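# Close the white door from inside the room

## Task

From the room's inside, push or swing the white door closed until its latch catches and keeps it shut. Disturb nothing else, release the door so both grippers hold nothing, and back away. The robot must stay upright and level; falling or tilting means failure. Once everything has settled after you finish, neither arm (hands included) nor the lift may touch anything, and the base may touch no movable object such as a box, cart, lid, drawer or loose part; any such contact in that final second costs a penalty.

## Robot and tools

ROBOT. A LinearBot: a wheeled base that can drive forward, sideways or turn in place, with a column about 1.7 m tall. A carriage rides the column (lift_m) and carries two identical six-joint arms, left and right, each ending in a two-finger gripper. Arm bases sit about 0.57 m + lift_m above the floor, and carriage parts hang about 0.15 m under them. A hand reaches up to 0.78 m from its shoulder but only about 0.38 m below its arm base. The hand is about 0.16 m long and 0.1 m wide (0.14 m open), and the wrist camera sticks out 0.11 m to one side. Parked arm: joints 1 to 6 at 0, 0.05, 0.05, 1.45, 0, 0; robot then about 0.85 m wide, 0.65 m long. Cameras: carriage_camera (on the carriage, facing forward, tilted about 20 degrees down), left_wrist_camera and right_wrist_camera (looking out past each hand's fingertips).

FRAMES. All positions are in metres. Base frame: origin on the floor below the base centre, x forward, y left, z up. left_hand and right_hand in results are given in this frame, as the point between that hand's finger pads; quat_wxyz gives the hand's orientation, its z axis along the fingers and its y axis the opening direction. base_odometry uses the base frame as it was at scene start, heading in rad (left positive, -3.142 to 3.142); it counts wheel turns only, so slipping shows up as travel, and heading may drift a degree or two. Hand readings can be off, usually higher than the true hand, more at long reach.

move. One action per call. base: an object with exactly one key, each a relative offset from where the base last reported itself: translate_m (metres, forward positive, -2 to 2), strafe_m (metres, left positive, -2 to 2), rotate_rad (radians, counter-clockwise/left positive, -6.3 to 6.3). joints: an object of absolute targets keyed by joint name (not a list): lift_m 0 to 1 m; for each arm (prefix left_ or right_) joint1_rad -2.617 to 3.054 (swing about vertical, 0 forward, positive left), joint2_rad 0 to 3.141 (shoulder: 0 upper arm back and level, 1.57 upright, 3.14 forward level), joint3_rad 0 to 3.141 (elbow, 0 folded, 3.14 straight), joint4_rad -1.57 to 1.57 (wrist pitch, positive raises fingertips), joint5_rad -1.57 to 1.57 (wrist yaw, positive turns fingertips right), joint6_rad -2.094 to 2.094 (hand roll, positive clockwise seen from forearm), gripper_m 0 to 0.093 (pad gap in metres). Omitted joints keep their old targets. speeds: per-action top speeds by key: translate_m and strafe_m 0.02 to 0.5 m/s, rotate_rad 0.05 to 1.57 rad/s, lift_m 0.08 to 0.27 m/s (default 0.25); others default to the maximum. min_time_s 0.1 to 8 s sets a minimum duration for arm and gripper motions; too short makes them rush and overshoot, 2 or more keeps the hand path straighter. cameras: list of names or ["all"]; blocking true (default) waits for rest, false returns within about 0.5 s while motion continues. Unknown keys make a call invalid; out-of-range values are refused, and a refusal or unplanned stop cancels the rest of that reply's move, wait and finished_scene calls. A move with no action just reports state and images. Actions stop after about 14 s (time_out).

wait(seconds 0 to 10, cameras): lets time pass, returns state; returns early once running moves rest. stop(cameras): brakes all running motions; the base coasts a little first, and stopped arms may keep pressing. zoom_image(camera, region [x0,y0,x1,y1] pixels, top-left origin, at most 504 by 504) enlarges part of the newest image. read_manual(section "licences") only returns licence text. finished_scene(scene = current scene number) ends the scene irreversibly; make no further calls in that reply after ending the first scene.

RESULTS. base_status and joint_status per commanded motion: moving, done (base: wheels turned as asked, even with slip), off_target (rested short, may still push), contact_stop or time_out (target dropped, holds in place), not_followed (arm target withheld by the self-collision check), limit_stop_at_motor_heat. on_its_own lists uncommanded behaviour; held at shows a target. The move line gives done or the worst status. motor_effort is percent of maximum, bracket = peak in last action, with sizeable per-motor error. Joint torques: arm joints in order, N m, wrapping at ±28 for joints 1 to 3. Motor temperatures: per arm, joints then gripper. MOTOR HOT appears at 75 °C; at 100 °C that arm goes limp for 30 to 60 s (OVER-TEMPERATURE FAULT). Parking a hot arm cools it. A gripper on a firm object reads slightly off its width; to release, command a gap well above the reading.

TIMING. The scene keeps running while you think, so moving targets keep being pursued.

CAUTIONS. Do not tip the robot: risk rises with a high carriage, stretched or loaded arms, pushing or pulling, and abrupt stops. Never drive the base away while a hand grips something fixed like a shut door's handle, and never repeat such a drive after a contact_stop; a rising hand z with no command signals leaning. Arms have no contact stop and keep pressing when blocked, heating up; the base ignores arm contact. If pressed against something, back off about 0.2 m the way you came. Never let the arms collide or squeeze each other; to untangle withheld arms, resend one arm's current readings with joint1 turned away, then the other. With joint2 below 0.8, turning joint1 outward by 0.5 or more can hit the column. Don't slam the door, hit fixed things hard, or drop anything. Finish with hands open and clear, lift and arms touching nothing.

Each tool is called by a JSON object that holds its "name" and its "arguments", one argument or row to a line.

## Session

{"name": "move", "arguments": {
  "cameras": ["carriage_camera"]
}}

Scene clock: 0.00 s.
Joint torques (N m): no reading
Motor temperatures (°C): left_arm=[29 31 34 29 27 30 27] | right_arm=[30 31 32 29 29 29 31]
base_odometry: x=+0.000 y=+0.000 heading=+0.000
base_status: not commanded
joint_positions: lift_m=+0.300 left_joint1_rad=-0.008 left_joint2_rad=+0.051 left_joint3_rad=+0.041 left_joint4_rad=+1.440 left_joint5_rad=+0.011 left_joint6_rad=+0.011 left_gripper_m=+0.09396 right_joint1_rad=+0.018 right_joint2_rad=+0.067 right_joint3_rad=+0.063 right_joint4_rad=+1.446 right_joint5_rad=+0.039 right_joint6_rad=-0.006 right_gripper_m=+0.09396
joint_status: not commanded
motor_effort: lift_m=+18 drive_wheels=+1
left_hand: x=+0.2522 y=+0.2949 z=+1.3106 quat_wxyz=(+0.997, +0.006, +0.071, +0.001) (m; base frame)
right_hand: x=+0.2488 y=-0.3033 z=+1.3166 quat_wxyz=(+0.998, +0.018, +0.064, +0.005) (m; base frame)
pictures: carriage_camera
Images, in order (width x height): carriage_camera 672x504.

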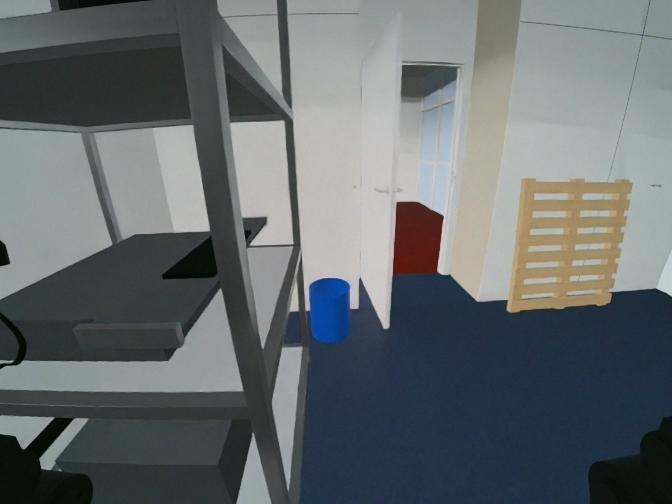

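{"name": "move", "arguments": {
  "base": {"rotate_rad": 0.07},
  "joints": {"lift_m": 0.2, "left_gripper_m": 0, "right_gripper_m": 0}
}}

{"name": "move", "arguments": {
  "base": {"strafe_m": -0.7},
  "cameras": ["carriage_camera"]
}}

{"name": "move", "arguments": {
  "base": {"translate_m": 0.8},
  "joints": {"left_joint1_rad": 0, "left_joint2_rad": 2.0, "left_joint3_rad": 2.0, "left_joint4_rad": 0, "left_joint5_rad": 0, "left_joint6_rad": 0},
  "min_time_s": 1.7,
  "cameras": ["carriage_camera", "left_wrist_camera"]
}}

Scene clock: 16.43 s.
Joint torques (N m): left_arm=[-0.14 3.81 5.48 -0.12 0.07 0.05] | right_arm=[0.06 3.81 6.05 -0.2 -0.11 -0.04]
move: done
base_odometry: x=+0.000 y=+0.000 heading=+0.070
base_status: done
joint_positions: lift_m=+0.200 left_joint1_rad=-0.008 left_joint2_rad=+0.051 left_joint3_rad=+0.041 left_joint4_rad=+1.440 left_joint5_rad=+0.011 left_joint6_rad=+0.011 left_gripper_m=+0.00066 right_joint1_rad=+0.018 right_joint2_rad=+0.067 right_joint3_rad=+0.063 right_joint4_rad=+1.446 right_joint5_rad=+0.039 right_joint6_rad=-0.006 right_gripper_m=+0.00010
joint_status: all done
motor_effort: lift_m=+19(20) drive_wheels=-1(10)
left_hand: x=+0.2522 y=+0.2949 z=+1.2105 quat_wxyz=(+0.997, +0.006, +0.071, +0.001) (m; base frame)
right_hand: x=+0.2490 y=-0.3033 z=+1.2165 quat_wxyz=(+0.998, +0.018, +0.065, +0.005) (m; base frame)
pictures: none

Scene clock: 20.07 s.
Joint torques (N m): left_arm=[-0.05 3.82 5.45 -0.09 0.09 0.08] | right_arm=[-0.2 3.78 6.13 -0.21 -0.11 -0.04]
move: done
base_odometry: x=+0.048 y=-0.698 heading=+0.069
base_status: done
joint_positions: lift_m=+0.200 left_joint1_rad=-0.007 left_joint2_rad=+0.051 left_joint3_rad=+0.041 left_joint4_rad=+1.440 left_joint5_rad=+0.011 left_joint6_rad=+0.011 left_gripper_m=+0.00066 right_joint1_rad=+0.019 right_joint2_rad=+0.067 right_joint3_rad=+0.063 right_joint4_rad=+1.446 right_joint5_rad=+0.039 right_joint6_rad=-0.006 right_gripper_m=+0.00010
joint_status: not commanded
motor_effort: lift_m=+18(19) drive_wheels=-4(19)
left_hand: x=+0.2522 y=+0.2950 z=+1.2105 quat_wxyz=(+0.997, +0.006, +0.071, +0.002) (m; base frame)
right_hand: x=+0.2490 y=-0.3032 z=+1.2165 quat_wxyz=(+0.998, +0.018, +0.065, +0.005) (m; base frame)
pictures: carriage_camera
Images, in order (width x height): carriage_camera 672x504.

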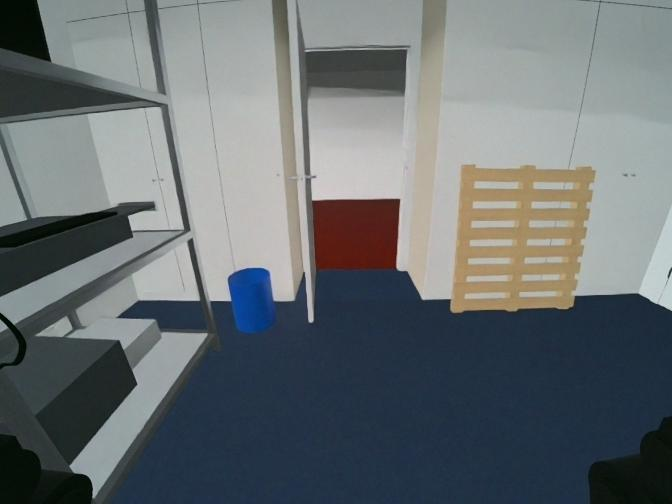

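Scene clock: 23.93 s.
Joint torques (N m): left_arm=[0.51 -11.3 9.4 1.94 -0.04 -0.07] | right_arm=[-0.2 3.82 6.12 -0.18 -0.1 -0.05]
move: done
base_odometry: x=+0.846 y=-0.644 heading=+0.069
base_status: done
joint_positions: lift_m=+0.200 left_joint1_rad=-0.007 left_joint2_rad=+1.993 left_joint3_rad=+1.971 left_joint4_rad=+0.006 left_joint5_rad=+0.011 left_joint6_rad=+0.011 left_gripper_m=+0.00066 right_joint1_rad=+0.019 right_joint2_rad=+0.067 right_joint3_rad=+0.063 right_joint4_rad=+1.445 right_joint5_rad=+0.039 right_joint6_rad=-0.006 right_gripper_m=+0.00010
joint_status: all done
motor_effort: lift_m=+18(19) drive_wheels=-2(15)
left_hand: x=+0.8377 y=+0.2908 z=+1.1854 quat_wxyz=(+0.701, +0.010, +0.713, -0.003) (m; base frame)
right_hand: x=+0.2492 y=-0.3032 z=+1.2166 quat_wxyz=(+0.998, +0.018, +0.065, +0.005) (m; base frame)
pictures: carriage_camera, left_wrist_camera
Images, in order (width x height): carriage_camera 672x504, left_wrist_camera 672x504.

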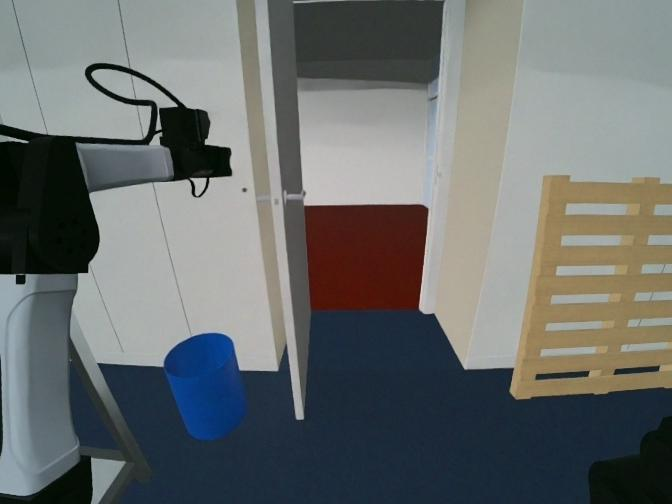

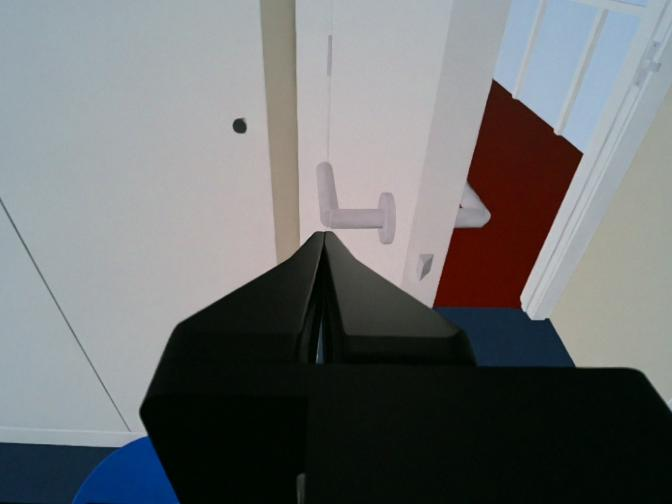

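{"name": "move", "arguments": {
  "base": {"translate_m": 0.42}
}}

{"name": "move", "arguments": {
  "base": {"strafe_m": -0.39},
  "speeds": {"strafe_m": 0.3}
}}

{"name": "move", "arguments": {
  "base": {"translate_m": 0.31},
  "joints": {"left_joint1_rad": -0.45},
  "speeds": {"translate_m": 0.25},
  "min_time_s": 2,
  "cameras": ["carriage_camera"]
}}

Scene clock: 37.93 s.
Joint torques (N m): left_arm=[0.46 -11.74 9.5 1.98 -0.05 -0.06] | right_arm=[-0.2 3.79 6.13 -0.18 -0.09 -0.05]
Motor temperatures (°C): left_arm=[29 36 38 32 27 30 27] | right_arm=[30 33 33 29 29 29 31]
move: done
base_odometry: x=+1.265 y=-0.615 heading=+0.068
base_status: done
joint_positions: lift_m=+0.200 left_joint1_rad=-0.007 left_joint2_rad=+1.996 left_joint3_rad=+1.972 left_joint4_rad=+0.002 left_joint5_rad=+0.011 left_joint6_rad=+0.011 left_gripper_m=+0.00066 right_joint1_rad=+0.019 right_joint2_rad=+0.067 right_joint3_rad=+0.063 right_joint4_rad=+1.444 right_joint5_rad=+0.039 right_joint6_rad=-0.006 right_gripper_m=+0.00010
joint_status: not commanded
motor_effort: lift_m=+18(18) drive_wheels=+0(13)
left_hand: x=+0.8383 y=+0.2908 z=+1.1834 quat_wxyz=(+0.699, +0.010, +0.715, -0.003) (m; base frame)
right_hand: x=+0.2495 y=-0.3032 z=+1.2165 quat_wxyz=(+0.998, +0.018, +0.066, +0.005) (m; base frame)
pictures: none

Scene clock: 40.73 s.
Joint torques (N m): left_arm=[0.14 -11.54 9.4 2 0.21 0] | right_arm=[-0.08 3.81 6.01 -0.17 -0.11 -0.06]
move: done
base_odometry: x=+1.292 y=-1.004 heading=+0.069
base_status: done
joint_positions: lift_m=+0.200 left_joint1_rad=-0.004 left_joint2_rad=+1.996 left_joint3_rad=+1.972 left_joint4_rad=+0.001 left_joint5_rad=-0.013 left_joint6_rad=+0.005 left_gripper_m=+0.00065 right_joint1_rad=+0.019 right_joint2_rad=+0.067 right_joint3_rad=+0.063 right_joint4_rad=+1.444 right_joint5_rad=+0.039 right_joint6_rad=-0.006 right_gripper_m=+0.00010
joint_status: not commanded
motor_effort: lift_m=+18(18) drive_wheels=+0(16)
left_hand: x=+0.8384 y=+0.2972 z=+1.1832 quat_wxyz=(+0.699, -0.002, +0.715, +0.005) (m; base frame)
right_hand: x=+0.2495 y=-0.3032 z=+1.2165 quat_wxyz=(+0.998, +0.018, +0.066, +0.005) (m; base frame)
pictures: none

Scene clock: 43.27 s.
Joint torques (N m): left_arm=[-0.98 -11.15 8.76 2.1 0.27 0] | right_arm=[-0.18 3.85 6.11 -0.2 -0.1 -0.05]
move: done
base_odometry: x=+1.602 y=-0.983 heading=+0.068
base_status: done
joint_positions: lift_m=+0.200 left_joint1_rad=-0.443 left_joint2_rad=+1.992 left_joint3_rad=+1.980 left_joint4_rad=-0.012 left_joint5_rad=-0.015 left_joint6_rad=+0.005 left_gripper_m=+0.00064 right_joint1_rad=+0.019 right_joint2_rad=+0.067 right_joint3_rad=+0.063 right_joint4_rad=+1.445 right_joint5_rad=+0.039 right_joint6_rad=-0.006 right_gripper_m=+0.00010
joint_status: all done
motor_effort: lift_m=+18(18) drive_wheels=-1(13)
left_hand: x=+0.7777 y=+0.0330 z=+1.1865 quat_wxyz=(+0.683, +0.154, +0.699, -0.147) (m; base frame)
right_hand: x=+0.2491 y=-0.3032 z=+1.2165 quat_wxyz=(+0.998, +0.018, +0.065, +0.005) (m; base frame)
pictures: carriage_camera
Images, in order (width x height): carriage_camera 672x504.

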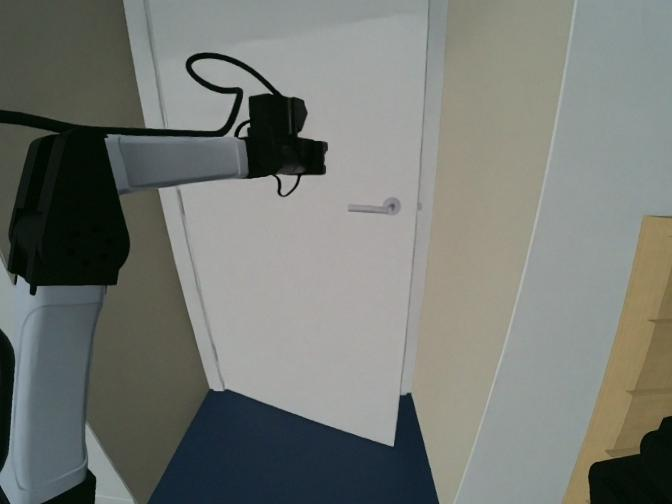

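Nearly identical to before.

{"name": "move", "arguments": {
  "base": {"strafe_m": 0.22},
  "joints": {"left_joint1_rad": 0, "left_joint2_rad": 0.05, "left_joint3_rad": 0.05, "left_joint4_rad": 1.45, "right_joint1_rad": 0, "right_joint2_rad": 2.0, "right_joint3_rad": 2.0, "right_joint4_rad": 0, "right_joint5_rad": 0, "right_joint6_rad": 0},
  "min_time_s": 1.6
}}

{"name": "move", "arguments": {
  "base": {"translate_m": 0.4},
  "speeds": {"translate_m": 0.25}
}}

{"name": "move", "arguments": {
  "base": {"translate_m": -0.25},
  "cameras": ["carriage_camera", "right_wrist_camera"]
}}

Scene clock: 57.53 s.
Joint torques (N m): left_arm=[0.42 3.04 4.56 0.04 0.24 -0.01] | right_arm=[-0.72 -10.82 10.78 2.09 -0.19 0.03]
move: done
base_odometry: x=+1.587 y=-0.764 heading=+0.068
base_status: done
joint_positions: lift_m=+0.200 left_joint1_rad=-0.007 left_joint2_rad=+0.057 left_joint3_rad=+0.057 left_joint4_rad=+1.434 left_joint5_rad=-0.010 left_joint6_rad=+0.005 left_gripper_m=+0.00064 right_joint1_rad=+0.007 right_joint2_rad=+1.994 right_joint3_rad=+1.972 right_joint4_rad=+0.010 right_joint5_rad=+0.012 right_joint6_rad=-0.006 right_gripper_m=+0.00010
joint_status: all done
motor_effort: lift_m=+18(18) drive_wheels=+2(14)
left_hand: x=+0.2501 y=+0.2986 z=+1.2150 quat_wxyz=(+0.998, -0.005, +0.068, -0.001) (m; base frame)
right_hand: x=+0.8379 y=-0.2946 z=+1.1861 quat_wxyz=(+0.703, -0.001, +0.712, -0.004) (m; base frame)
pictures: none

Scene clock: 60.43 s.
Joint torques (N m): left_arm=[0.43 3.22 4.64 -0.06 0.21 0.03] | right_arm=[-0.54 9.09 7.32 7.47 -0.04 0.03]
move: done
base_odometry: x=+1.985 y=-0.736 heading=+0.068
base_status: done
joint_positions: lift_m=+0.200 left_joint1_rad=-0.007 left_joint2_rad=+0.056 left_joint3_rad=+0.055 left_joint4_rad=+1.445 left_joint5_rad=-0.009 left_joint6_rad=+0.005 left_gripper_m=+0.00064 right_joint1_rad=+0.005 right_joint2_rad=+1.793 right_joint3_rad=+2.001 right_joint4_rad=-0.481 right_joint5_rad=-0.003 right_joint6_rad=-0.006 right_gripper_m=+0.00010
joint_status: not commanded
motor_effort: lift_m=+19(19) drive_wheels=+11(17)
left_hand: x=+0.2479 y=+0.2986 z=+1.2146 quat_wxyz=(+0.998, -0.004, +0.063, -0.001) (m; base frame)
right_hand: x=+0.7594 y=-0.2938 z=+1.1940 quat_wxyz=(+0.604, -0.005, +0.797, +0.001) (m; base frame)
pictures: none

Scene clock: 62.73 s.
Joint torques (N m): left_arm=[0.42 3.18 4.67 -0.04 0.22 -0.01] | right_arm=[-0.51 -11.77 7.84 2.35 -0.05 0.03]
Motor temperatures (°C): left_arm=[29 38 41 34 28 30 28] | right_arm=[30 34 35 35 29 29 31]
move: done
base_odometry: x=+1.736 y=-0.753 heading=+0.068
base_status: done
joint_positions: lift_m=+0.200 left_joint1_rad=-0.007 left_joint2_rad=+0.056 left_joint3_rad=+0.055 left_joint4_rad=+1.445 left_joint5_rad=-0.009 left_joint6_rad=+0.005 left_gripper_m=+0.00064 right_joint1_rad=+0.004 right_joint2_rad=+2.008 right_joint3_rad=+2.001 right_joint4_rad=-0.008 right_joint5_rad=-0.002 right_joint6_rad=-0.006 right_gripper_m=+0.00010
joint_status: not commanded
motor_effort: lift_m=+19(19) drive_wheels=+0(12)
left_hand: x=+0.2478 y=+0.2986 z=+1.2147 quat_wxyz=(+0.998, -0.004, +0.063, -0.001) (m; base frame)
right_hand: x=+0.8402 y=-0.2940 z=+1.1880 quat_wxyz=(+0.702, -0.004, +0.712, +0.000) (m; base frame)
pictures: carriage_camera, right_wrist_camera
Images, in order (width x height): carriage_camera 672x504, right_wrist_camera 672x504.

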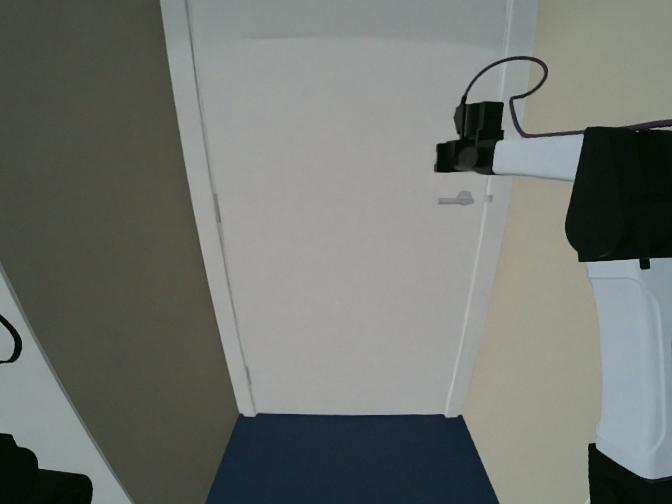

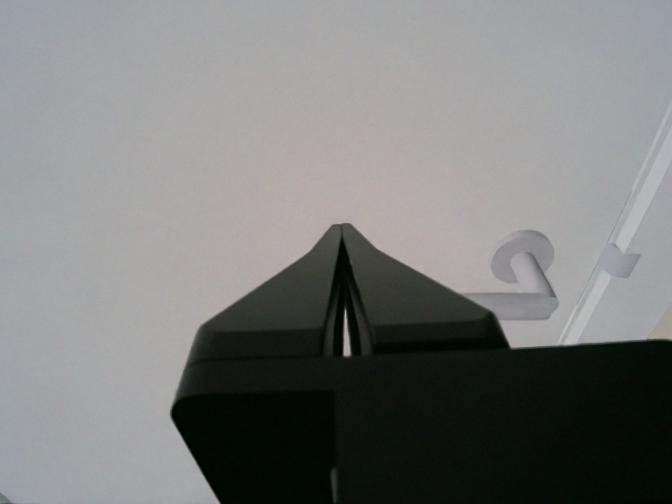

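{"name": "finished_scene", "arguments": {
  "scene": 3
}}

The scene is finished: the task was done.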